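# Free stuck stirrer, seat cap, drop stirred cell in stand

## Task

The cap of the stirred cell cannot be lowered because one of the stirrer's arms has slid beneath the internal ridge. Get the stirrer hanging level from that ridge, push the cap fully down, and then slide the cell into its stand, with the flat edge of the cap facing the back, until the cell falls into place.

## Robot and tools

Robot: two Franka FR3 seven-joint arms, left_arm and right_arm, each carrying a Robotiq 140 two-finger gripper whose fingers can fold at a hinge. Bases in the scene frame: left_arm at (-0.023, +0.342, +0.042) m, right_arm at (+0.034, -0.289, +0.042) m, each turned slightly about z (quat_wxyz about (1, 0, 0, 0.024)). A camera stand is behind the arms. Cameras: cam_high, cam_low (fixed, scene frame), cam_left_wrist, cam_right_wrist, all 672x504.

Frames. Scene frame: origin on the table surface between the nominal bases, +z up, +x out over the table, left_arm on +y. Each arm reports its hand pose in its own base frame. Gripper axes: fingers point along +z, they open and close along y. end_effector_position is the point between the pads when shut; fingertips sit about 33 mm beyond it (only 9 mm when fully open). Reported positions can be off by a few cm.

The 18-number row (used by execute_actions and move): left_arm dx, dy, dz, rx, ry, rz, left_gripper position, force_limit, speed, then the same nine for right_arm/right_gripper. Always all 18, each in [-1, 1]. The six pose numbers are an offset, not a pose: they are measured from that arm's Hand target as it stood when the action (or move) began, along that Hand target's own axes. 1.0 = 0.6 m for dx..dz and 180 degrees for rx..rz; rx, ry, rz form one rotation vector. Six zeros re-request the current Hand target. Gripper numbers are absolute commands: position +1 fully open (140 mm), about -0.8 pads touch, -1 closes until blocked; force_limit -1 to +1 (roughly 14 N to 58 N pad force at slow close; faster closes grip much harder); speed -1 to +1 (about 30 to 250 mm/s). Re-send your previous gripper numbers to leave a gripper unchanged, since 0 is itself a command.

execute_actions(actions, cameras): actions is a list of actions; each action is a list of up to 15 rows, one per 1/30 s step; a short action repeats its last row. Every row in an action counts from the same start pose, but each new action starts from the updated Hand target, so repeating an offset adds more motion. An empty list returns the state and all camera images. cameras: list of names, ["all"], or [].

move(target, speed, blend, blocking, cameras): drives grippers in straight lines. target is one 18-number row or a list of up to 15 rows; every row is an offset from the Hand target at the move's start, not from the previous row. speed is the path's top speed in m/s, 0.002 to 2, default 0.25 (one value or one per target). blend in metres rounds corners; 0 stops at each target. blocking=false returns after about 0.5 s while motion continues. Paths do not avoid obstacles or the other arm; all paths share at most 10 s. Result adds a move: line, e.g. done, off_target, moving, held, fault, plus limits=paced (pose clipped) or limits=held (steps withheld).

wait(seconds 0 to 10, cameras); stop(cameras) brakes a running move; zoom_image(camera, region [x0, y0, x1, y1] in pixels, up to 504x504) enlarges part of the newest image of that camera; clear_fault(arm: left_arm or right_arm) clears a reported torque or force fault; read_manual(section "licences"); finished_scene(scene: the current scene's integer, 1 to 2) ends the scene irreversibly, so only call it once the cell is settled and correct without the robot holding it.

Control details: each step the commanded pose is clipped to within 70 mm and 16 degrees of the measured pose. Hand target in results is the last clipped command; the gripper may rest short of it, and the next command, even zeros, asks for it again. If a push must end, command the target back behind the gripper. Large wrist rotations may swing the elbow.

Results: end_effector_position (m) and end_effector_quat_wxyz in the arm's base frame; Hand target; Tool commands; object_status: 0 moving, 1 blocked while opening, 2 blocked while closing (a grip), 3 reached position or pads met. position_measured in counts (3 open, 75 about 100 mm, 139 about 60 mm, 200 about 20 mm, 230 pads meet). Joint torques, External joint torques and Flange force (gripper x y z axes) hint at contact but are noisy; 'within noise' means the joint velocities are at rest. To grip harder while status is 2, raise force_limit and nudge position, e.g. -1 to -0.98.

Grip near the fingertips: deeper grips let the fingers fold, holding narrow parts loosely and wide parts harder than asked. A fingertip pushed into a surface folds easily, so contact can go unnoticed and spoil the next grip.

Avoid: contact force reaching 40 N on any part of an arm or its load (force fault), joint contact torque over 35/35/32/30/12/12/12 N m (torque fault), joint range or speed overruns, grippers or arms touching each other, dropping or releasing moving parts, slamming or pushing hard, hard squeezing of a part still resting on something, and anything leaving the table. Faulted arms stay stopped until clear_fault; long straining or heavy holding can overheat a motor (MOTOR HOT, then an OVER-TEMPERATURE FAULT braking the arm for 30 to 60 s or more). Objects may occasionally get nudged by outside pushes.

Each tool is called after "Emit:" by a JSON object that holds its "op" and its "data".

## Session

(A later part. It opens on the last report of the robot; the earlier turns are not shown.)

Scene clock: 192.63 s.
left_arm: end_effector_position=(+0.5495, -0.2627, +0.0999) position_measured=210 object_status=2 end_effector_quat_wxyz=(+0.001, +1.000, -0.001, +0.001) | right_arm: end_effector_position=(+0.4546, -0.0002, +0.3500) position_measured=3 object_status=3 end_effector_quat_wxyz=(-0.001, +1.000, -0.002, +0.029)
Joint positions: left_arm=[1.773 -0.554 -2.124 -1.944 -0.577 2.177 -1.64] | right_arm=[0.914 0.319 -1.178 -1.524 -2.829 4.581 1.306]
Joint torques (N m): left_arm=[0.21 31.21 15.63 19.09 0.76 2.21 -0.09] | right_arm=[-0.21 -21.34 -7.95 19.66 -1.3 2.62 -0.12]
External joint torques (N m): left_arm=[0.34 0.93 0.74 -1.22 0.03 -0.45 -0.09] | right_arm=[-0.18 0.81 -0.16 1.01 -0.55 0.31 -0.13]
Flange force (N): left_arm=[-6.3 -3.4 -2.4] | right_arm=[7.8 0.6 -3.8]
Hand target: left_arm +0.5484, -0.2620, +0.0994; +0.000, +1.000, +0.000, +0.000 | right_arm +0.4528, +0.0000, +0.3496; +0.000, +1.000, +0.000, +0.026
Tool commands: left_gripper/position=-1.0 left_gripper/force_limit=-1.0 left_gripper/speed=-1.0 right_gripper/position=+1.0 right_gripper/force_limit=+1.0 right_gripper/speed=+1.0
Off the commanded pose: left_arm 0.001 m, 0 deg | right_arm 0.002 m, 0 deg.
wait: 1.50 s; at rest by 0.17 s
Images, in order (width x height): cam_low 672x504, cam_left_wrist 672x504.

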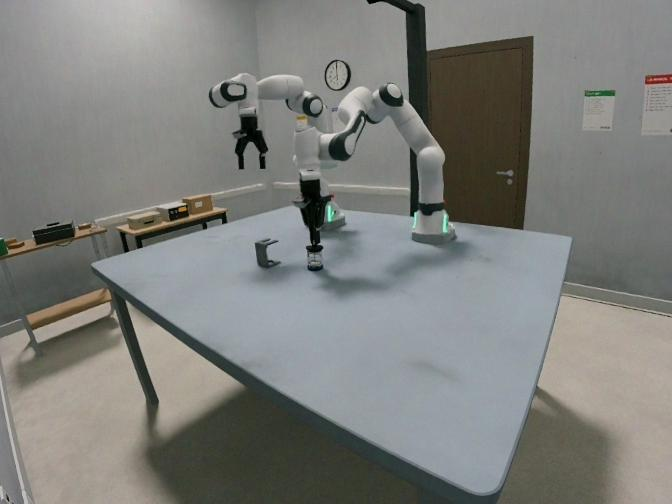

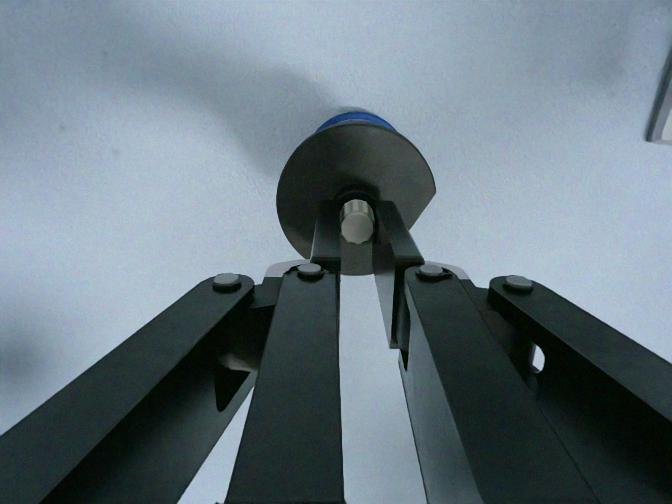

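Emit:
{"op": "move", "data": {"target": [0,0,-0.03,0,0,0,-1,-1,-1,0,0,0,0,0,0,1,1,1], "speed": 0.03, "cameras": ["cam_left_wrist","cam_low","cam_high"]}}

Emit:
{"op": "zoom_image", "data": {"camera": "cam_high", "region": [340, 250, 420, 330]}}

Emit:
{"op": "zoom_image", "data": {"camera": "cam_low", "region": [270, 200, 360, 290]}}

Scene clock: 198.03 s.
left_arm: end_effector_position=(+0.5480, -0.2614, +0.1157) position_measured=210 object_status=2 end_effector_quat_wxyz=(+0.000, +1.000, -0.001, -0.001) | right_arm: end_effector_position=(+0.4546, -0.0002, +0.3500) position_measured=3 object_status=3 end_effector_quat_wxyz=(-0.001, +1.000, -0.002, +0.029)
Joint positions: left_arm=[1.747 -0.536 -2.088 -1.936 -0.557 2.143 -1.651] | right_arm=[0.914 0.319 -1.178 -1.524 -2.829 4.581 1.306]
Joint velocities: left_arm=[-0.001 -0.001 0 -0.002 0 -0.004 -0.003] | right_arm=[within noise]
Joint torques (N m): left_arm=[-0.34 31.52 16.04 21.24 1.01 2.32 -0.16] | right_arm=[-0.18 -21.37 -7.92 19.64 -1.31 2.59 -0.16]
External joint torques (N m): left_arm=[-0.3 2.3 1.24 0.55 0.26 -0.34 -0.16] | right_arm=[-0.22 0.72 -0.19 0.99 -0.57 0.29 -0.16]
Flange force (N): left_arm=[-6.9 -2.4 -7.0] | right_arm=[7.4 0.8 -3.7]
Hand target: left_arm +0.5484, -0.2620, +0.1174; +0.000, +1.000, +0.000, +0.000 | right_arm +0.4528, +0.0000, +0.3496; +0.000, +1.000, +0.000, +0.026
Off the commanded pose: left_arm 0.002 m, 0 deg | right_arm 0.002 m, 0 deg.
joint sent to its limit (right arm) — joint 5 (forearm roll), lower limit; joint 6 (wrist pitch), upper limit. The joint targets still meet the commanded pose.
move: done
Images, in order (width x height): cam_high 672x504, cam_low 672x504, cam_left_wrist 672x504.

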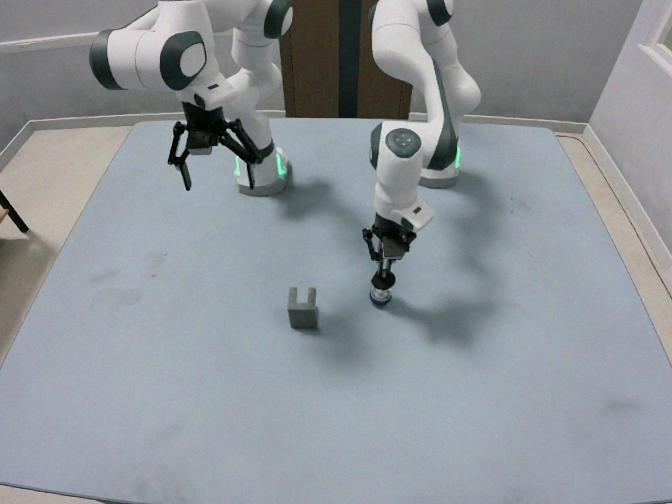

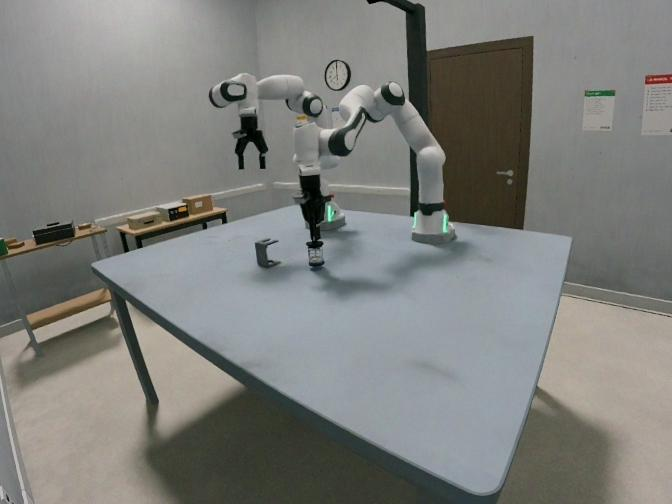

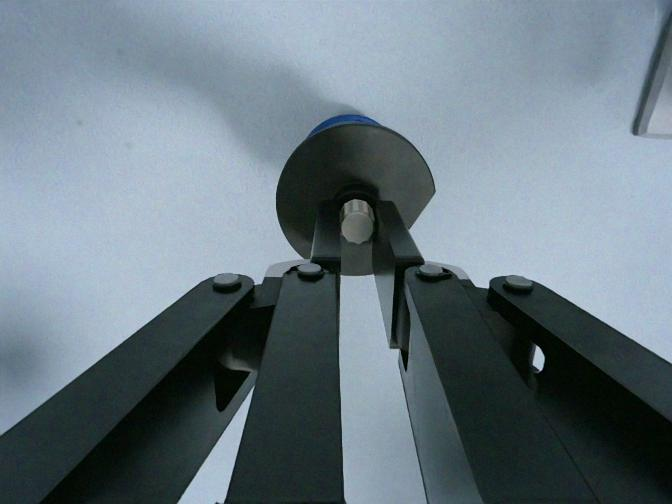

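Scaled by 6.300 from the camera's 672x504 image, which has a finer 960x720 frame.

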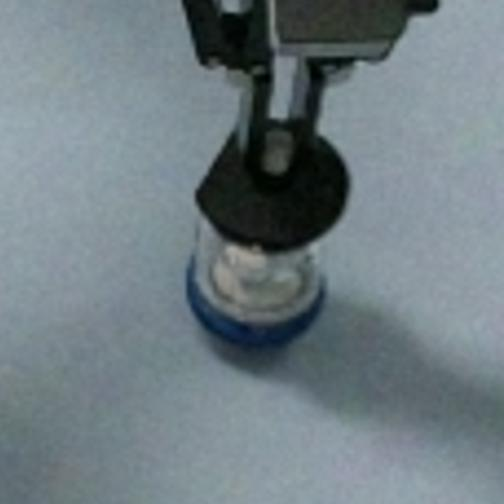

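Scaled by 5.600 from the camera's 672x504 image, which has a finer 960x720 frame.

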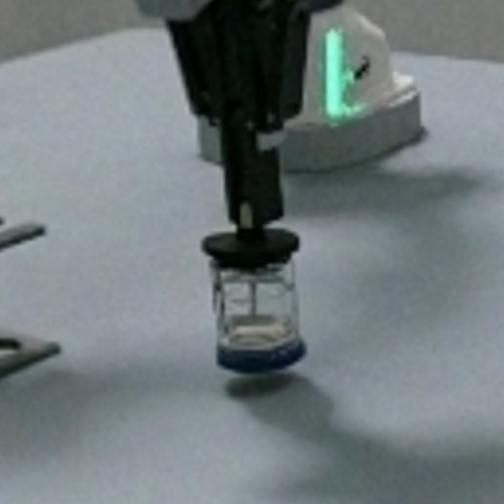

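Emit:
{"op": "move", "data": {"target": [0,0,0.028,0,0,0,-1,-1,-1,0,0,0,0,0,0,1,1,1], "speed": 0.03, "cameras": ["cam_low"]}}

Emit:
{"op": "zoom_image", "data": {"camera": "cam_low", "region": [270, 200, 360, 290]}}

Scene clock: 217.67 s.
left_arm: end_effector_position=(+0.5468, -0.2618, +0.1002) position_measured=210 object_status=2 end_effector_quat_wxyz=(-0.001, +1.000, +0.001, -0.002) | right_arm: end_effector_position=(+0.4546, -0.0002, +0.3500) position_measured=3 object_status=3 end_effector_quat_wxyz=(-0.001, +1.000, -0.002, +0.029)
Joint positions: left_arm=[1.766 -0.556 -2.116 -1.943 -0.575 2.166 -1.647] | right_arm=[0.914 0.319 -1.178 -1.524 -2.829 4.581 1.306]
Joint velocities: left_arm=[0.001 0.001 -0.002 -0.001 -0.001 0.004 0.002] | right_arm=[within noise]
Joint torques (N m): left_arm=[0.75 32.54 15.51 20.4 0.08 3.05 0.37] | right_arm=[-0.25 -21.37 -8.03 19.63 -1.31 2.59 -0.16]
External joint torques (N m): left_arm=[0.8 2.29 0.41 0.07 -0.65 0.39 0.37] | right_arm=[-0.21 0.81 -0.22 0.96 -0.56 0.29 -0.16]
Flange force (N): left_arm=[-2.8 -3.3 -1.0] | right_arm=[7.6 0.8 -3.6]
Hand target: left_arm +0.5484, -0.2620, +0.1006; +0.000, +1.000, +0.000, +0.000 | right_arm +0.4528, +0.0000, +0.3496; +0.000, +1.000, +0.000, +0.026
Off the commanded pose: left_arm 0.002 m, 0 deg | right_arm 0.002 m, 0 deg.
joint sent to its limit (right arm) — joint 5 (forearm roll), lower limit; joint 6 (wrist pitch), upper limit. The joint targets still meet the commanded pose.
move: done
Images, in order (width x height): cam_low 672x504.

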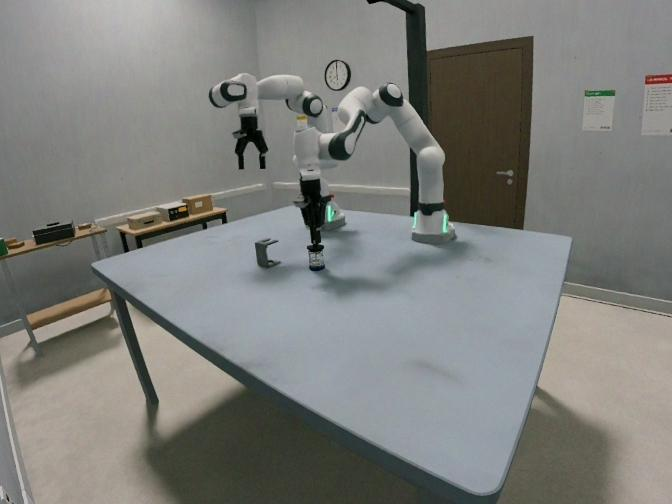

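Scaled by 5.600 from the camera's 672x504 image, which has a finer 960x720 frame.

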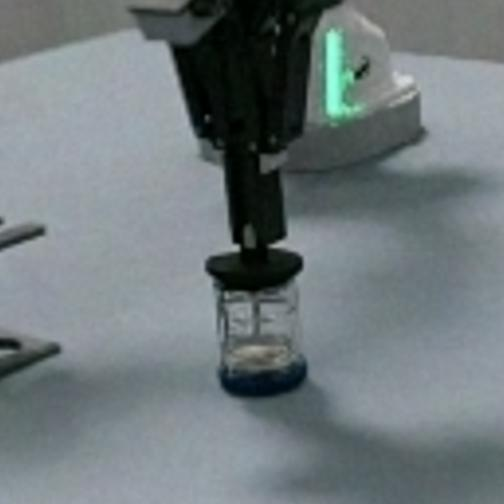

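Emit:
{"op": "move", "data": {"target": [0,0,0.003,0,0,0,-1,-1,-1,0,0,0,0,0,0,1,1,1], "speed": 0.03}}

Emit:
{"op": "move", "data": {"target": [[0,0,0,0,0,0,-0.3,-1,-1,0,0,0,0,0,0,1,1,1],[0,0,-0.15,0,0,0,0.3,-1,0,0,0,0,0,0,0,1,1,1]], "speed": 0.1, "cameras": ["cam_left_wrist","cam_low"]}}

Emit:
{"op": "zoom_image", "data": {"camera": "cam_left_wrist", "region": [240, 50, 480, 250]}}

Emit:
{"op": "zoom_image", "data": {"camera": "cam_low", "region": [270, 200, 360, 290]}}

Scene clock: 223.50 s.
left_arm: end_effector_position=(+0.5477, -0.2621, +0.0997) position_measured=210 object_status=2 end_effector_quat_wxyz=(-0.001, +1.000, +0.001, -0.001) | right_arm: end_effector_position=(+0.4546, -0.0002, +0.3500) position_measured=3 object_status=3 end_effector_quat_wxyz=(-0.001, +1.000, -0.002, +0.029)
Joint positions: left_arm=[1.77 -0.556 -2.12 -1.944 -0.576 2.17 -1.646] | right_arm=[0.914 0.319 -1.178 -1.524 -2.829 4.581 1.306]
Joint torques (N m): left_arm=[1.06 30.72 14.34 18.85 0.15 2.95 0.35] | right_arm=[-0.23 -21.38 -7.93 19.61 -1.28 2.61 -0.14]
External joint torques (N m): left_arm=[1.11 0.41 -0.71 -1.5 -0.59 0.29 0.35] | right_arm=[-0.11 0.92 -0.03 0.92 -0.54 0.3 -0.14]
Flange force (N): left_arm=[-1.1 -3.1 4.4] | right_arm=[7.8 0.5 -3.5]
Hand target: left_arm +0.5484, -0.2620, +0.0988; +0.000, +1.000, +0.000, +0.000 | right_arm +0.4528, +0.0000, +0.3496; +0.000, +1.000, +0.000, +0.026
Off the commanded pose: left_arm 0.001 m, 0 deg | right_arm 0.002 m, 0 deg.
joint sent to its limit (right arm) — joint 5 (forearm roll), lower limit; joint 6 (wrist pitch), upper limit. The joint targets still meet the commanded pose.
move: done

Scene clock: 226.90 s.
left_arm: end_effector_position=(+0.5491, -0.2620, +0.1890) position_measured=91 object_status=0 end_effector_quat_wxyz=(+0.002, +1.000, -0.001, +0.001) | right_arm: end_effector_position=(+0.4546, -0.0002, +0.3500) position_measured=3 object_status=3 end_effector_quat_wxyz=(-0.001, +1.000, -0.002, +0.029)
Joint positions: left_arm=[1.67 -0.447 -1.98 -1.864 -0.458 2.012 -1.711] | right_arm=[0.914 0.319 -1.178 -1.524 -2.829 4.581 1.306]
Joint torques (N m): left_arm=[-0.22 26.22 13.81 22.19 0.88 2.24 -0.16] | right_arm=[-0.24 -21.38 -7.87 19.66 -1.29 2.58 -0.13]
External joint torques (N m): left_arm=[-0.33 0.82 0.46 -0.21 0.07 -0.44 -0.16] | right_arm=[-0.24 0.84 -0.08 0.96 -0.55 0.27 -0.13]
Flange force (N): left_arm=[-5.5 -1.7 -2.6] | right_arm=[8.1 0.7 -3.6]
Hand target: left_arm +0.5484, -0.2619, +0.1888; +0.000, +1.000, +0.000, +0.000 | right_arm +0.4528, +0.0000, +0.3496; +0.000, +1.000, +0.000, +0.026
Off the commanded pose: left_arm 0.001 m, 0 deg | right_arm 0.002 m, 0 deg.
joint sent to its limit (right arm) — joint 5 (forearm roll), lower limit; joint 6 (wrist pitch), upper limit. The joint targets still meet the commanded pose.
move: done
Images, in order (width x height): cam_low 672x504, cam_left_wrist 672x504.

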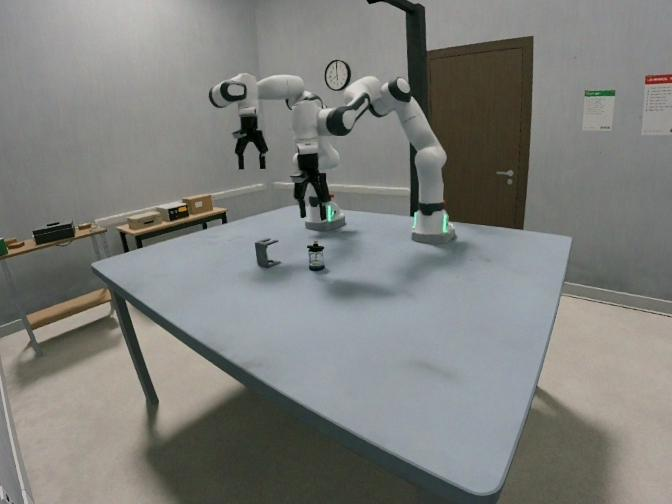

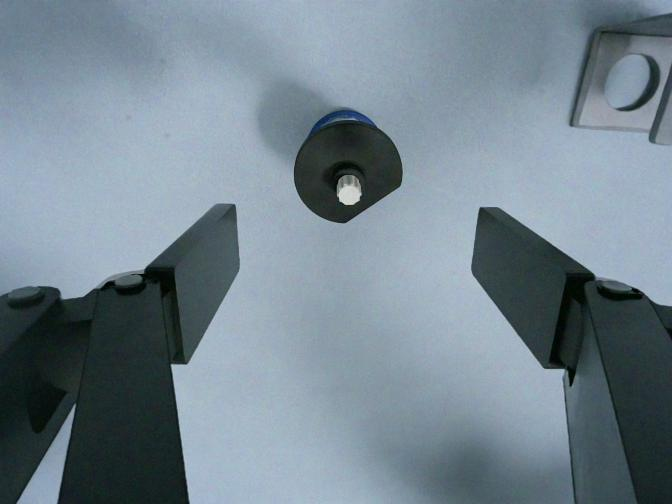

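Scaled by 2.100 from the camera's 672x504 image, which has a finer 960x720 frame.

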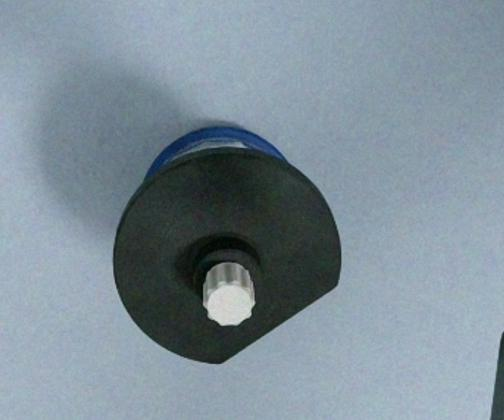

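Scaled by 5.600 from the camera's 672x504 image, which has a finer 960x720 frame.

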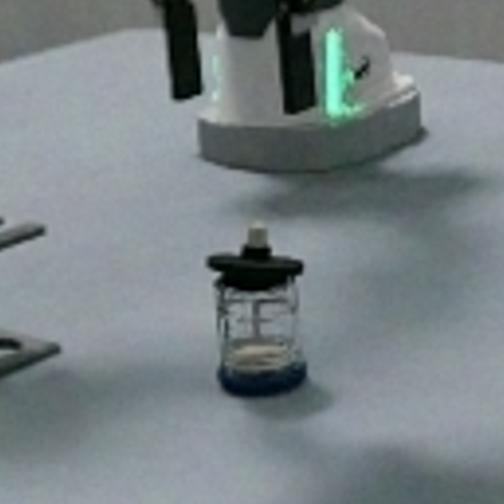

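Emit:
{"op": "move", "data": {"target": [[-0.23,0,0,0,0.417,0,1,-1,0,0,0,0,0,0,0,1,1,1],[-0.23,0,0.148,0,0.417,0,1,-1,0,0,0,0,0,0,0,1,1,1]], "cameras": ["cam_left_wrist"]}}

Emit:
{"op": "zoom_image", "data": {"camera": "cam_left_wrist", "region": [260, 110, 440, 290]}}

Scene clock: 235.60 s.
left_arm: end_effector_position=(+0.4308, -0.2587, +0.1760) position_measured=3 object_status=3 end_effector_quat_wxyz=(-0.026, +0.874, -0.035, +0.484) | right_arm: end_effector_position=(+0.4546, -0.0002, +0.3500) position_measured=3 object_status=3 end_effector_quat_wxyz=(-0.001, +1.000, -0.002, +0.029)
Joint positions: left_arm=[0.487 -0.833 -1.721 -2.904 -0.896 3.365 -1.991] | right_arm=[0.914 0.319 -1.178 -1.524 -2.829 4.581 1.306]
Joint velocities: left_arm=[0 0 0.003 -0.001 0.004 -0.004 0] | right_arm=[within noise]
Joint torques (N m): left_arm=[0.35 11.28 16.12 5.89 -0.46 2.95 0.32] | right_arm=[-0.22 -21.42 -7.89 19.65 -1.32 2.6 -0.17]
External joint torques (N m): left_arm=[0.41 1.22 0.89 -0.25 0.31 -0.35 0.3] | right_arm=[-0.13 0.81 -0.03 0.98 -0.56 0.29 -0.17]
Flange force (N): left_arm=[4.2 -5.1 2.8] | right_arm=[7.6 0.6 -3.6]
Hand target: left_arm +0.4307, -0.2591, +0.1749; -0.028, +0.875, -0.037, +0.482 (not the last commanded pose) | right_arm +0.4528, +0.0000, +0.3496; +0.000, +1.000, +0.000, +0.026
Off the commanded pose: left_arm 0.079 m, 18 deg | right_arm 0.002 m, 0 deg.
joint sent to its limit (right arm) — joint 5 (forearm roll), lower limit; joint 6 (wrist pitch), upper limit. The joint targets still meet the commanded pose.
move: held (left_arm; a check stopped the path); path passed 0 of 2 targets; limits=held
pose unreachable (left arm): on one or more control steps of this call, first in action 0 (counted from 0), this arm could not follow its commanded pose, so it was not sent that pose on those steps. It may still have moved: this result reports where it is.
cause: moving toward the commanded pose would bring two parts of the arm too close to each other (joints 2 (shoulder) to 5 (forearm roll) lie between them).
Images, in order (width x height): cam_left_wrist 672x504.

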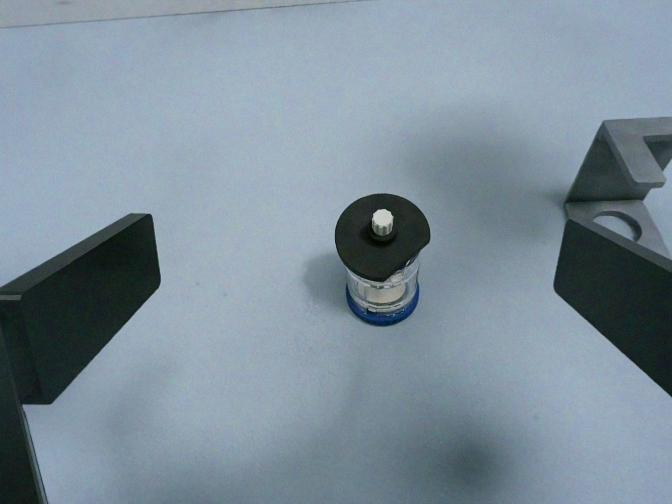

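Scaled by 2.800 from the camera's 672x504 image, which has a finer 960x720 frame.

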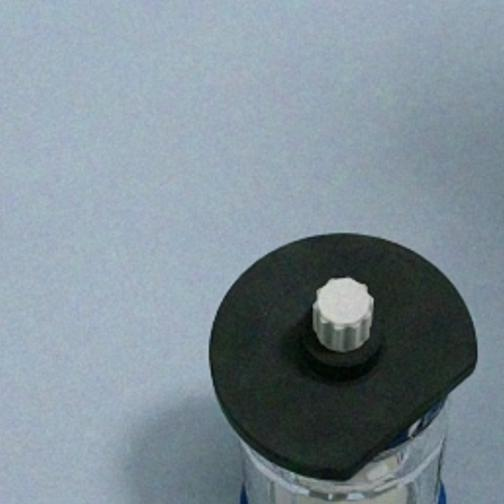

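Emit:
{"op": "move", "data": {"target": [0.078,-0.612,-0.272,-0.017,-0.322,-0.023,1,-1,0,0,0,0,0,0,0,1,1,1]}}

Scene clock: 256.80 s.
left_arm: end_effector_position=(+0.3324, +0.0997, +0.3326) position_measured=3 object_status=3 end_effector_quat_wxyz=(-0.003, +1.000, +0.003, +0.000) | right_arm: end_effector_position=(+0.4546, -0.0002, +0.3500) position_measured=3 object_status=3 end_effector_quat_wxyz=(-0.001, +1.000, -0.002, +0.029)
Joint positions: left_arm=[0.478 -0.686 -0.144 -2.408 -0.086 1.728 -1.196] | right_arm=[0.914 0.319 -1.178 -1.524 -2.829 4.581 1.306]
Joint velocities: left_arm=[0 0 -0.001 0 0 -0.002 0.005] | right_arm=[within noise]
Joint torques (N m): left_arm=[-0.27 -8.22 2.58 24.73 1.24 2.34 0.42] | right_arm=[-0.33 -21.35 -7.96 19.63 -1.3 2.59 -0.21]
External joint torques (N m): left_arm=[-0.39 0.56 0.46 -0.15 0.39 -0.35 0.42] | right_arm=[-0.36 0.82 -0.2 0.92 -0.57 0.28 -0.21]
Flange force (N): left_arm=[0.3 -1.8 -0.6] | right_arm=[8.4 1.2 -3.6]
Hand target: left_arm +0.3315, +0.1001, +0.3324; -0.003, +1.000, -0.001, -0.002 | right_arm +0.4528, +0.0000, +0.3496; +0.000, +1.000, +0.000, +0.026
Off the commanded pose: left_arm 0.001 m, 1 deg | right_arm 0.002 m, 0 deg.
joint sent to its limit (right arm) — joint 5 (forearm roll), lower limit; joint 6 (wrist pitch), upper limit. The joint targets still meet the commanded pose.
move: done

Emit:
{"op": "move", "data": {"target": [[0,0,0,0,0,0,1,-1,0,-0.0875,-0.417,0.079,0.145,0.3815,-0.179,1,1,1],[0,0,0,0,0,0,1,-1,0,-0.027,-0.508,0.416,0.145,0.3815,-0.179,1,1,1]], "cameras": ["all"]}}

Scene clock: 270.50 s.
left_arm: end_effector_position=(+0.3323, +0.0997, +0.3326) position_measured=3 object_status=3 end_effector_quat_wxyz=(-0.003, +1.000, +0.002, +0.000) | right_arm: end_effector_position=(+0.4088, +0.2410, +0.2912) position_measured=3 object_status=3 end_effector_quat_wxyz=(-0.189, +0.833, +0.224, +0.469)
Joint positions: left_arm=[0.478 -0.686 -0.144 -2.408 -0.086 1.728 -1.194] | right_arm=[2.536 0.68 -2.54 -3.014 -1.164 4.072 -0.511]
Joint velocities: left_arm=[within noise] | right_arm=[0.001 0.001 0 -0.001 -0.001 0 0.006]
Joint torques (N m): left_arm=[0.22 -8.26 2.21 24.75 1.16 2.25 0.33] | right_arm=[-0.14 1.26 -7.53 19.09 2.05 2.41 0.05]
External joint torques (N m): left_arm=[0.22 0.43 0.24 -0.06 0.32 -0.43 0.33] | right_arm=[-0.13 1.4 0.49 1.6 -0.44 -0.18 0.03]
Flange force (N): left_arm=[0.3 -1.6 -1.1] | right_arm=[7.2 -3.6 -4.6]
Hand target: left_arm +0.3315, +0.1001, +0.3324; -0.003, +1.000, -0.001, -0.002 | right_arm +0.4089, +0.2411, +0.2907; -0.188, +0.834, +0.223, +0.468 (not the last commanded pose)
Off the commanded pose: left_arm 0.001 m, 0 deg | right_arm 0.206 m, 16 deg; orientation clipped.
move: held (right_arm; a check stopped the path); path passed 1 of 2 targets; limits=paced,held
pose unreachable (right arm): on one or more control steps of this call, first in action 0 (counted from 0), this arm could not follow its commanded pose, so it was not sent that pose on those steps. It may still have moved: this result reports where it is.
cause: moving toward the commanded pose would bring two parts of the arm too close to each other (joints 2 (shoulder) to 5 (forearm roll) lie between them).

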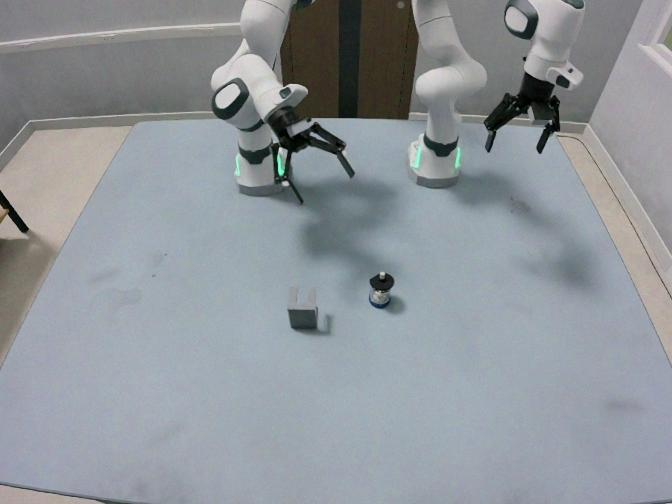

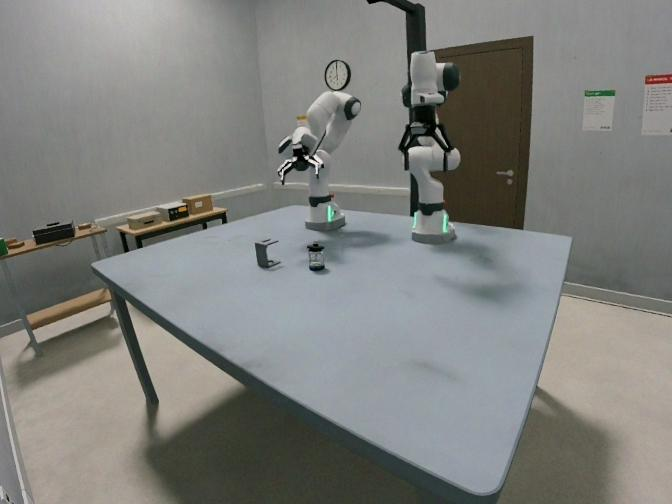

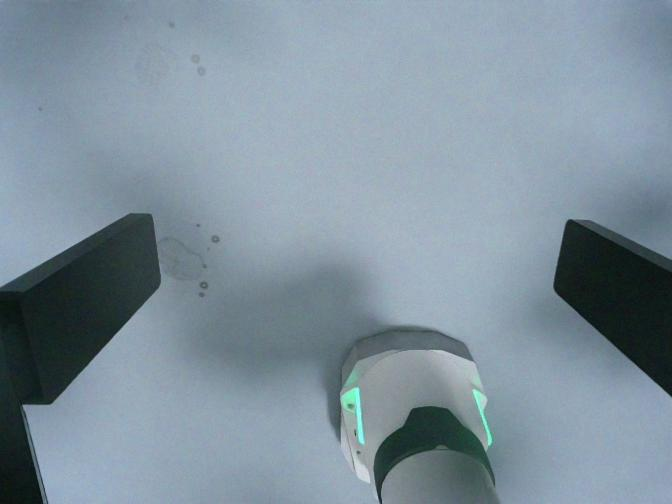

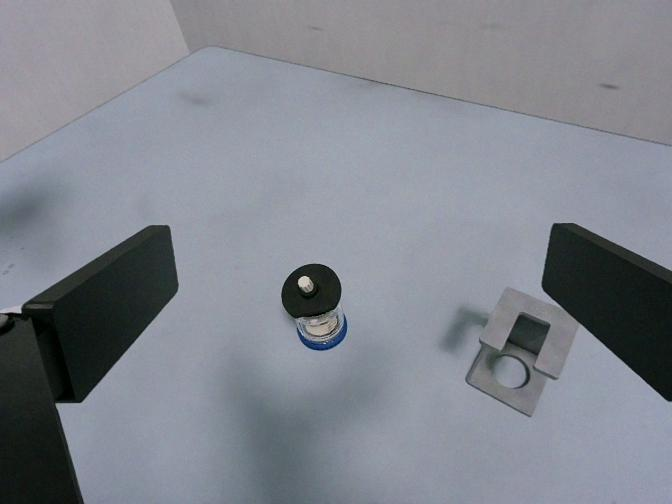

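Emit:
{"op": "move", "data": {"target": [0,0,0,0,0,0,1,-1,0,0.040,0.363,-0.207,-0.130,-0.2995,0.1465,1,1,1]}}

Emit:
{"op": "move", "data": {"target": [0,0,0,0,0,0,1,-1,0,0.117,-0.767,0.017,0.469,0.167,0.284,1,1,1], "cameras": ["cam_high"]}}

Scene clock: 294.00 s.
left_arm: end_effector_position=(+0.3323, +0.0997, +0.3326) position_measured=3 object_status=3 end_effector_quat_wxyz=(-0.003, +1.000, +0.002, +0.000) | right_arm: end_effector_position=(+0.4541, +0.0008, +0.3486) position_measured=3 object_status=3 end_effector_quat_wxyz=(+0.001, +0.999, +0.003, +0.032)
Joint positions: left_arm=[0.478 -0.686 -0.144 -2.408 -0.086 1.728 -1.194] | right_arm=[0.979 0.352 -1.276 -1.54 -2.787 4.581 1.259]
Joint velocities: left_arm=[within noise] | right_arm=[0 0.001 0 -0.001 0 0 0.006]
Joint torques (N m): left_arm=[0.18 -8.26 2.19 24.74 1.15 2.25 0.32] | right_arm=[-1.23 -21.73 -8.26 20.06 -1.33 2.57 0.28]
External joint torques (N m): left_arm=[0.19 0.52 0.23 -0.13 0.31 -0.43 0.32] | right_arm=[-1.24 -0.79 0.6 1.64 -0.59 0.27 0.28]
Flange force (N): left_arm=[0.4 -1.6 -0.9] | right_arm=[11.0 2.4 -5.9]
Hand target: left_arm +0.3315, +0.1001, +0.3324; -0.003, +1.000, -0.001, -0.002 | right_arm +0.4529, +0.0002, +0.3496; +0.000, +1.000, +0.000, +0.026
Off the commanded pose: left_arm 0.001 m, 0 deg | right_arm 0.002 m, 1 deg.
joint sent to its limit (right arm) — joint 6 (wrist pitch), upper limit. The joint targets still meet the commanded pose.
move: done

Scene clock: 299.50 s.
left_arm: end_effector_position=(+0.3323, +0.0997, +0.3326) position_measured=3 object_status=3 end_effector_quat_wxyz=(-0.003, +1.000, +0.002, +0.000) | right_arm: end_effector_position=(+0.5211, +0.4620, +0.3425) position_measured=3 object_status=3 end_effector_quat_wxyz=(+0.617, -0.640, +0.390, -0.239)
Joint positions: left_arm=[0.478 -0.686 -0.144 -2.408 -0.086 1.728 -1.194] | right_arm=[2.233 -1.153 -1.448 -2.48 -2.829 2.253 1.974]
Joint velocities: left_arm=[within noise] | right_arm=[-0.001 0 0 0.001 -0.001 0 0.007]
Joint torques (N m): left_arm=[0.18 -8.29 2.2 24.75 1.16 2.25 0.34] | right_arm=[-1.18 17.84 24.44 10.96 -1.05 -0.38 0.11]
External joint torques (N m): left_arm=[0.15 0.59 0.17 -0.16 0.31 -0.44 0.34] | right_arm=[-1.14 1.82 -0.88 0.99 -0.63 -0.12 0.22]
Flange force (N): left_arm=[0.6 -1.6 -0.8] | right_arm=[2.4 1.2 1.9]
Hand target: left_arm +0.3315, +0.1001, +0.3324; -0.003, +1.000, -0.001, -0.002 | right_arm +0.5234, +0.4604, +0.3433; +0.651, -0.615, +0.371, -0.245
Off the commanded pose: left_arm 0.001 m, 0 deg | right_arm 0.003 m, 5 deg.
joint sent to its limit (right arm) — joint 5 (forearm roll), lower limit. The joint targets are off in orientation, not in position.
move: off_target (right_arm)
Images, in order (width x height): cam_high 672x504.

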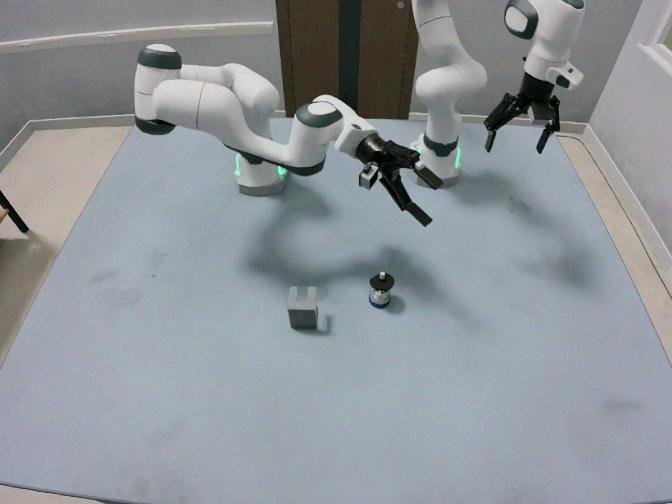

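Emit:
{"op": "move", "data": {"target": [0,0,0,0,0,0,1,-1,0,0.171,-0.11,-0.194,-0.481,0.089,0,1,1,1], "cameras": ["cam_high"]}}

Scene clock: 314.37 s.
left_arm: end_effector_position=(+0.3323, +0.0997, +0.3326) position_measured=3 object_status=3 end_effector_quat_wxyz=(-0.003, +1.000, +0.002, +0.000) | right_arm: end_effector_position=(+0.5040, +0.3014, +0.3937) position_measured=3 object_status=3 end_effector_quat_wxyz=(-0.003, +0.855, -0.519, +0.001)
Joint positions: left_arm=[0.478 -0.686 -0.144 -2.408 -0.086 1.728 -1.194] | right_arm=[2.512 -0.703 -1.424 -1.462 -0.709 1.399 0.503]
Joint velocities: left_arm=[within noise] | right_arm=[0 -0.001 -0.002 0 -0.001 -0.001 -0.006]
Joint torques (N m): left_arm=[0.23 -8.28 2.18 24.76 1.16 2.25 0.33] | right_arm=[-0.22 24.33 18.57 18.74 0.67 2.24 -0.2]
External joint torques (N m): left_arm=[0.24 0.58 0.21 -0.14 0.31 -0.43 0.33] | right_arm=[-0.19 0.77 -1.21 1.69 -0.05 -0.3 -0.2]
Flange force (N): left_arm=[0.6 -1.7 -0.9] | right_arm=[-0.6 -11.9 -7.3]
Hand target: left_arm +0.3315, +0.1001, +0.3324; -0.003, +1.000, -0.001, -0.002 | right_arm +0.5033, +0.3006, +0.3931; -0.001, +0.856, -0.516, +0.000
Off the commanded pose: left_arm 0.001 m, 0 deg | right_arm 0.001 m, 0 deg.
move: done
Images, in order (width x height): cam_high 672x504.

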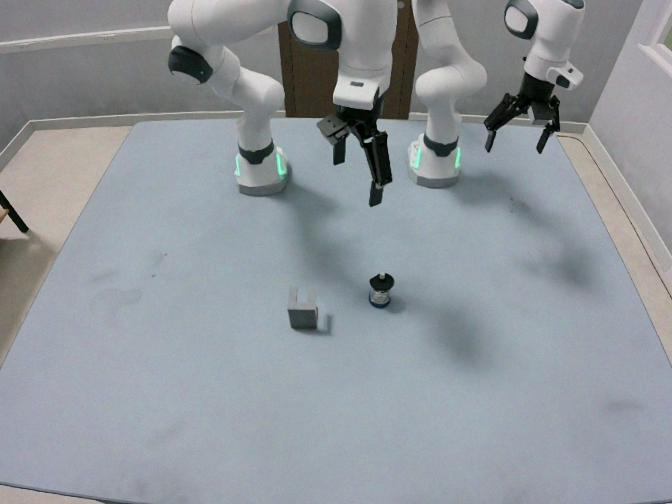

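Emit:
{"op": "move", "data": {"target": [0,0,0,0,0,0,1,-1,0,-0.047,0.075,0.4217,0.359,0.295,-0.468,1,1,1], "cameras": ["cam_high","cam_right_wrist"]}}

Scene clock: 331.03 s.
left_arm: end_effector_position=(+0.3323, +0.0997, +0.3326) position_measured=3 object_status=3 end_effector_quat_wxyz=(-0.003, +1.000, +0.002, +0.000) | right_arm: end_effector_position=(+0.4506, +0.3052, +0.1404) position_measured=3 object_status=3 end_effector_quat_wxyz=(-0.144, +0.817, +0.251, +0.498)
Joint positions: left_arm=[0.478 -0.686 -0.144 -2.408 -0.086 1.728 -1.194] | right_arm=[1.839 -1.053 -1.632 -2.818 -2.829 2.366 0.238]
Joint velocities: left_arm=[within noise] | right_arm=[0.001 -0.001 0 0 -0.001 0 -0.009]
Joint torques (N m): left_arm=[0.18 -8.27 2.23 24.75 1.16 2.25 0.33] | right_arm=[-1.22 12.05 16.82 5.96 -0.41 0.89 -0.11]
External joint torques (N m): left_arm=[0.22 0.62 0.3 -0.19 0.31 -0.44 0.33] | right_arm=[-1.2 0.11 -1.37 0.55 -0.6 0.28 -0.14]
Flange force (N): left_arm=[0.5 -1.9 -0.8] | right_arm=[-4.7 6.0 0.5]
Hand target: left_arm +0.3315, +0.1001, +0.3324; -0.003, +1.000, -0.001, -0.002 | right_arm +0.4506, +0.3050, +0.1401; -0.203, +0.751, +0.259, +0.572
Off the commanded pose: left_arm 0.001 m, 0 deg | right_arm 0.000 m, 13 deg.
joint sent to its limit (right arm) — joint 5 (forearm roll), lower limit. The joint targets are off in orientation, not in position.
move: off_target (right_arm)
Images, in order (width x height): cam_high 672x504, cam_right_wrist 672x504.

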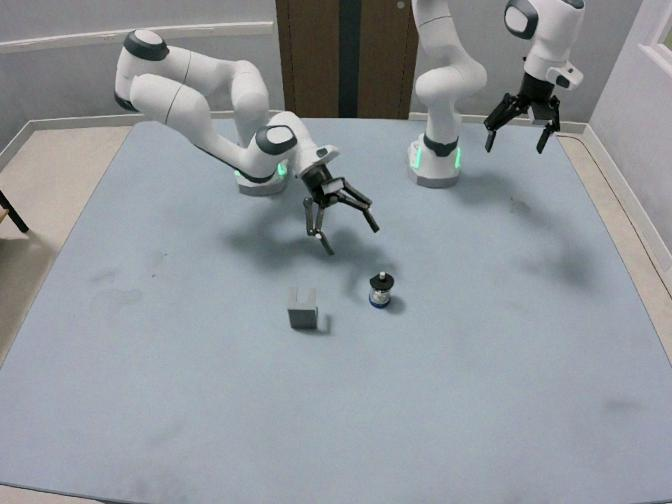

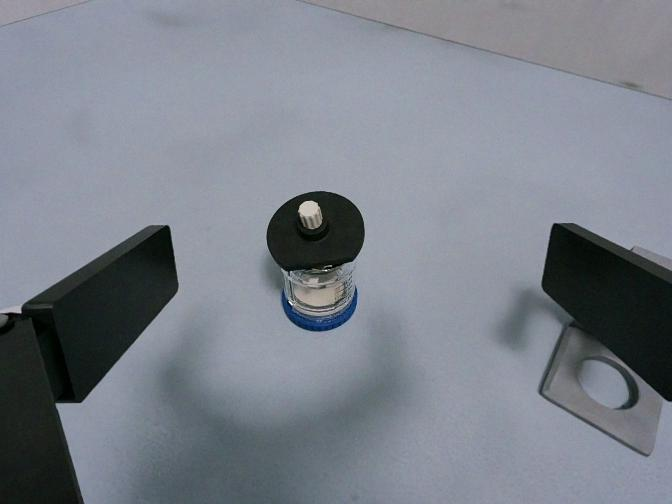

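Emit:
{"op": "move", "data": {"target": [0,0,0,0,0,0,1,-1,0,0.247,0.365,-0.433,-0.359,-0.295,0.468,1,1,1]}}

Emit:
{"op": "move", "data": {"target": [0.206,0.53,0.453,-0.075,0.327,0.131,1,-1,0,0,0,0,0,0,0,1,1,1], "cameras": ["all"]}}

Emit:
{"op": "zoom_image", "data": {"camera": "cam_left_wrist", "region": [230, 110, 450, 330]}}

Scene clock: 365.53 s.
left_arm: end_effector_position=(+0.3323, +0.0997, +0.3326) position_measured=3 object_status=3 end_effector_quat_wxyz=(-0.003, +1.000, +0.002, +0.000) | right_arm: end_effector_position=(+0.4469, +0.2419, +0.1907) position_measured=3 object_status=3 end_effector_quat_wxyz=(-0.130, +0.892, +0.077, +0.426)
Joint positions: left_arm=[0.478 -0.686 -0.144 -2.408 -0.086 1.728 -1.194] | right_arm=[1.552 -1.068 -1.266 -2.902 -2.217 2.328 0.197]
Joint velocities: left_arm=[within noise] | right_arm=[-0.001 0.001 -0.001 0.001 -0.004 0.001 -0.001]
Joint torques (N m): left_arm=[0.19 -8.28 2.17 24.77 1.16 2.25 0.36] | right_arm=[-0.13 8.4 14.38 11.63 -0.22 1.63 0.09]
External joint torques (N m): left_arm=[0.15 0.46 0.15 -0.04 0.31 -0.42 0.36] | right_arm=[-0.12 0.81 -1.51 0.21 -0.51 0.06 0.08]
Flange force (N): left_arm=[0.5 -1.6 -1.1] | right_arm=[-3.4 2.3 8.6]
Hand target: left_arm +0.3315, +0.1001, +0.3324; -0.003, +1.000, -0.001, -0.002 | right_arm +0.4461, +0.2430, +0.1904; -0.131, +0.892, +0.078, +0.426 (not the last commanded pose)
Off the commanded pose: left_arm 0.001 m, 0 deg | right_arm 0.290 m, 87 deg.
move: held (right_arm; a check stopped the path); limits=held
pose unreachable (right arm): on one or more control steps of this call, first in action 0 (counted from 0), this arm could not follow its commanded pose, so it was not sent that pose on those steps. It may still have moved: this result reports where it is.
cause: moving toward the commanded pose would bring two parts of the arm too close to each other (joints 2 (shoulder) to 5 (forearm roll) lie between them).

Scene clock: 370.10 s.
left_arm: end_effector_position=(+0.4523, -0.2158, +0.0561) position_measured=3 object_status=3 end_effector_quat_wxyz=(+0.110, +0.848, -0.199, +0.479) | right_arm: end_effector_position=(+0.4469, +0.2419, +0.1907) position_measured=3 object_status=3 end_effector_quat_wxyz=(-0.130, +0.892, +0.077, +0.427)
Joint positions: left_arm=[0.251 0.821 -0.62 -2.884 -0.026 4.58 -1.06] | right_arm=[1.553 -1.068 -1.267 -2.902 -2.217 2.328 0.197]
Joint velocities: left_arm=[-0.002 -0.002 0.001 -0.001 0.002 0.004 0.001] | right_arm=[within noise]
Joint torques (N m): left_arm=[0.3 -26.74 -8.26 -0.49 1.3 3.54 -0.06] | right_arm=[-0.15 8.3 14.77 11.61 -0.29 1.64 0.12]
External joint torques (N m): left_arm=[0.28 -0.88 0.19 0.08 0.43 0.24 -0.09] | right_arm=[-0.21 0.7 -1.14 0.26 -0.58 0.06 0.11]
Flange force (N): left_arm=[1.9 -3.3 -1.6] | right_arm=[-3.1 2.3 7.1]
Hand target: left_arm +0.4533, -0.2164, +0.0579; +0.110, +0.845, -0.197, +0.484 | right_arm +0.4461, +0.2430, +0.1904; -0.131, +0.892, +0.078, +0.426
Off the commanded pose: left_arm 0.002 m, 1 deg | right_arm 0.001 m, 0 deg.
joint sent to its limit (left arm) — joint 6 (wrist pitch), upper limit. The joint targets still meet the commanded pose.
move: done; limits=paced

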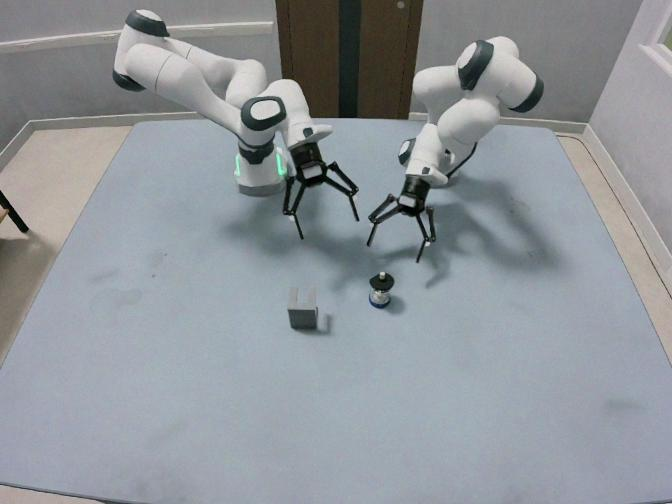

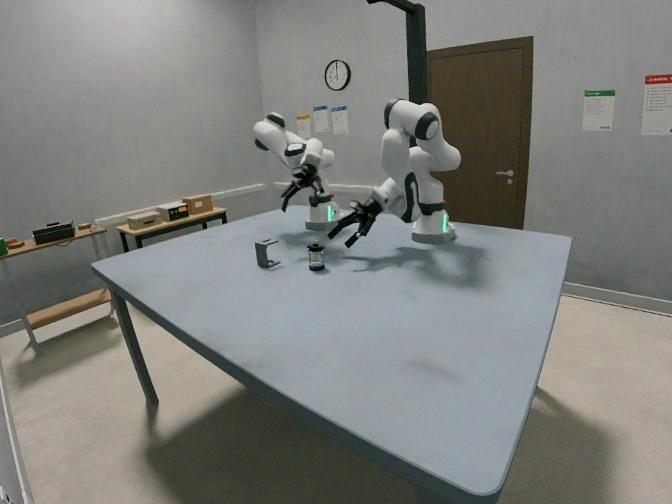

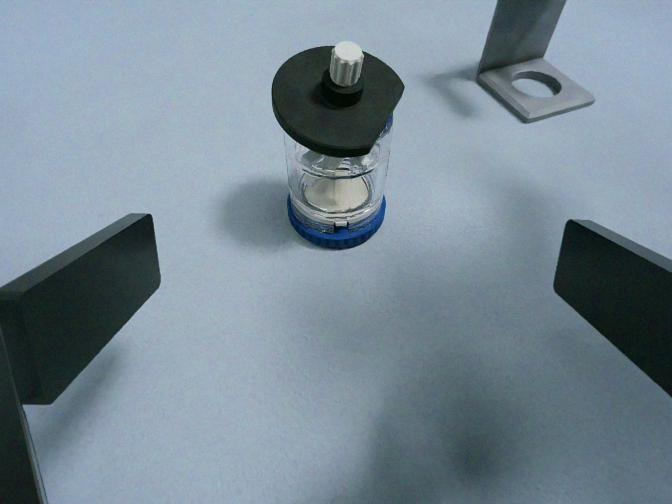

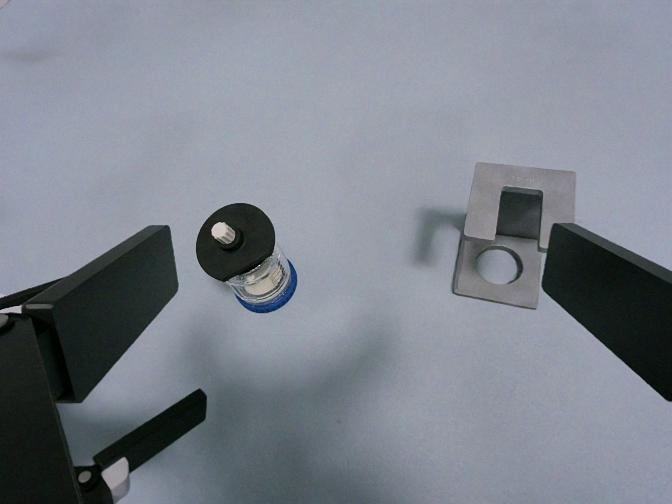

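Scaled by 2.291 from the camera's 672x504 image, which has a finer 960x720 frame.

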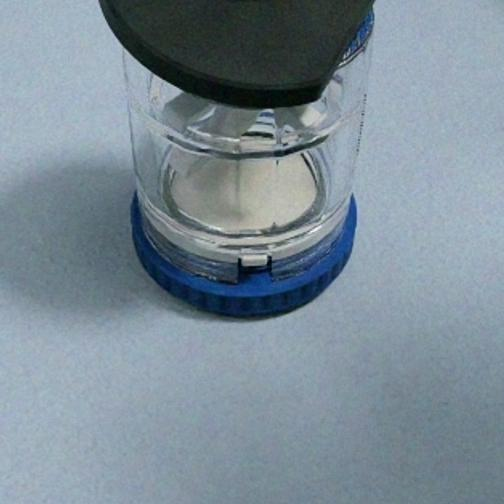

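Emit:
{"op": "zoom_image", "data": {"camera": "cam_left_wrist", "region": [265, 100, 415, 230]}}

Scaled by 3.360 from the camera's 672x504 image, which has a finer 960x720 frame.

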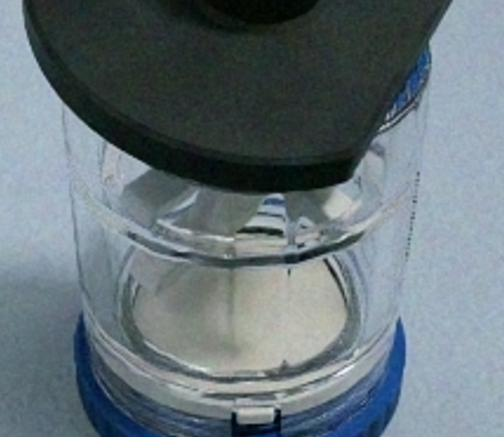

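Emit:
{"op": "move", "data": {"target": [0.012,-0.010,0.130,0,0,0,0.43,-1,0,0,0,0,0,0,0,1,1,1], "speed": 0.1, "cameras": ["cam_left_wrist","cam_low","cam_high","cam_right_wrist"]}}

Emit:
{"op": "zoom_image", "data": {"camera": "cam_low", "region": [270, 200, 390, 290]}}

Scene clock: 388.83 s.
left_arm: end_effector_position=(+0.5201, -0.2405, +0.0258) position_measured=75 object_status=3 end_effector_quat_wxyz=(+0.109, +0.846, -0.194, +0.485) | right_arm: end_effector_position=(+0.4469, +0.2419, +0.1907) position_measured=3 object_status=3 end_effector_quat_wxyz=(-0.130, +0.892, +0.077, +0.427)
Joint positions: left_arm=[0.198 0.91 -0.58 -2.649 -0.017 4.456 -1.048] | right_arm=[1.553 -1.068 -1.267 -2.902 -2.217 2.328 0.197]
Joint velocities: left_arm=[-0.001 0.001 0.002 0 0 -0.004 -0.001] | right_arm=[within noise]
Joint torques (N m): left_arm=[-0.23 -31.06 -10.32 2.07 1.56 2.95 0.32] | right_arm=[-0.25 8.38 14.73 11.63 -0.29 1.64 0.07]
External joint torques (N m): left_arm=[-0.17 -0.44 -0.02 0.02 0.42 -0.34 0.29] | right_arm=[-0.28 0.76 -1.15 0.25 -0.58 0.07 0.06]
Flange force (N): left_arm=[1.3 -1.5 0.1] | right_arm=[-3.0 2.6 6.8]
Hand target: left_arm +0.5196, -0.2420, +0.0246; +0.110, +0.845, -0.197, +0.484 | right_arm +0.4461, +0.2430, +0.1904; -0.131, +0.892, +0.078, +0.426
Off the commanded pose: left_arm 0.002 m, 0 deg | right_arm 0.001 m, 0 deg.
move: done

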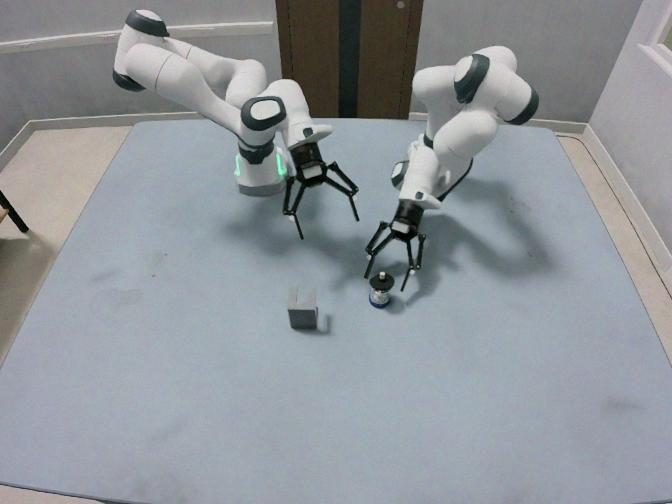

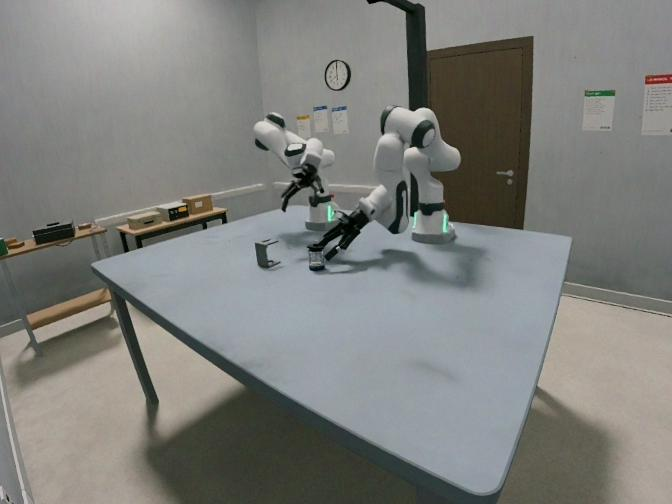

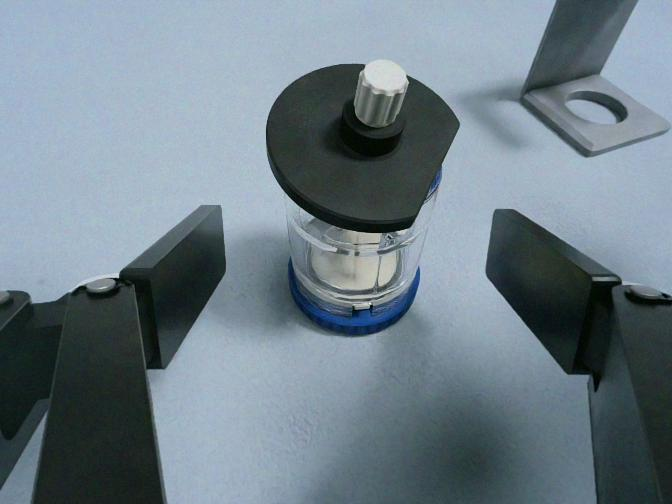

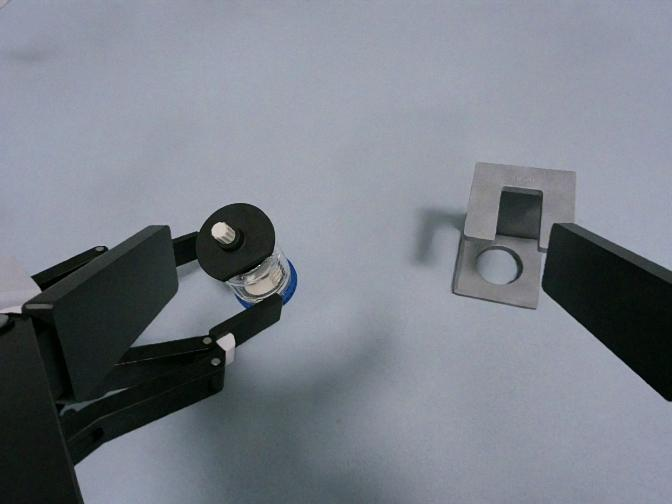

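Scaled by 4.200 from the camera's 672x504 image, which has a finer 960x720 frame.

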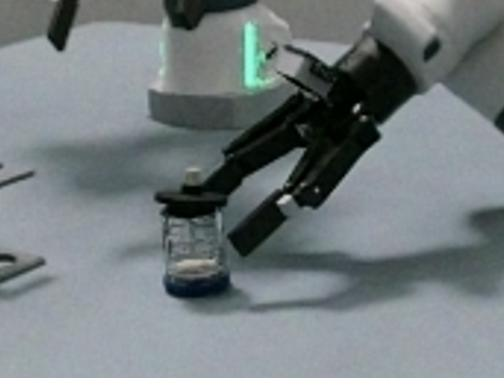

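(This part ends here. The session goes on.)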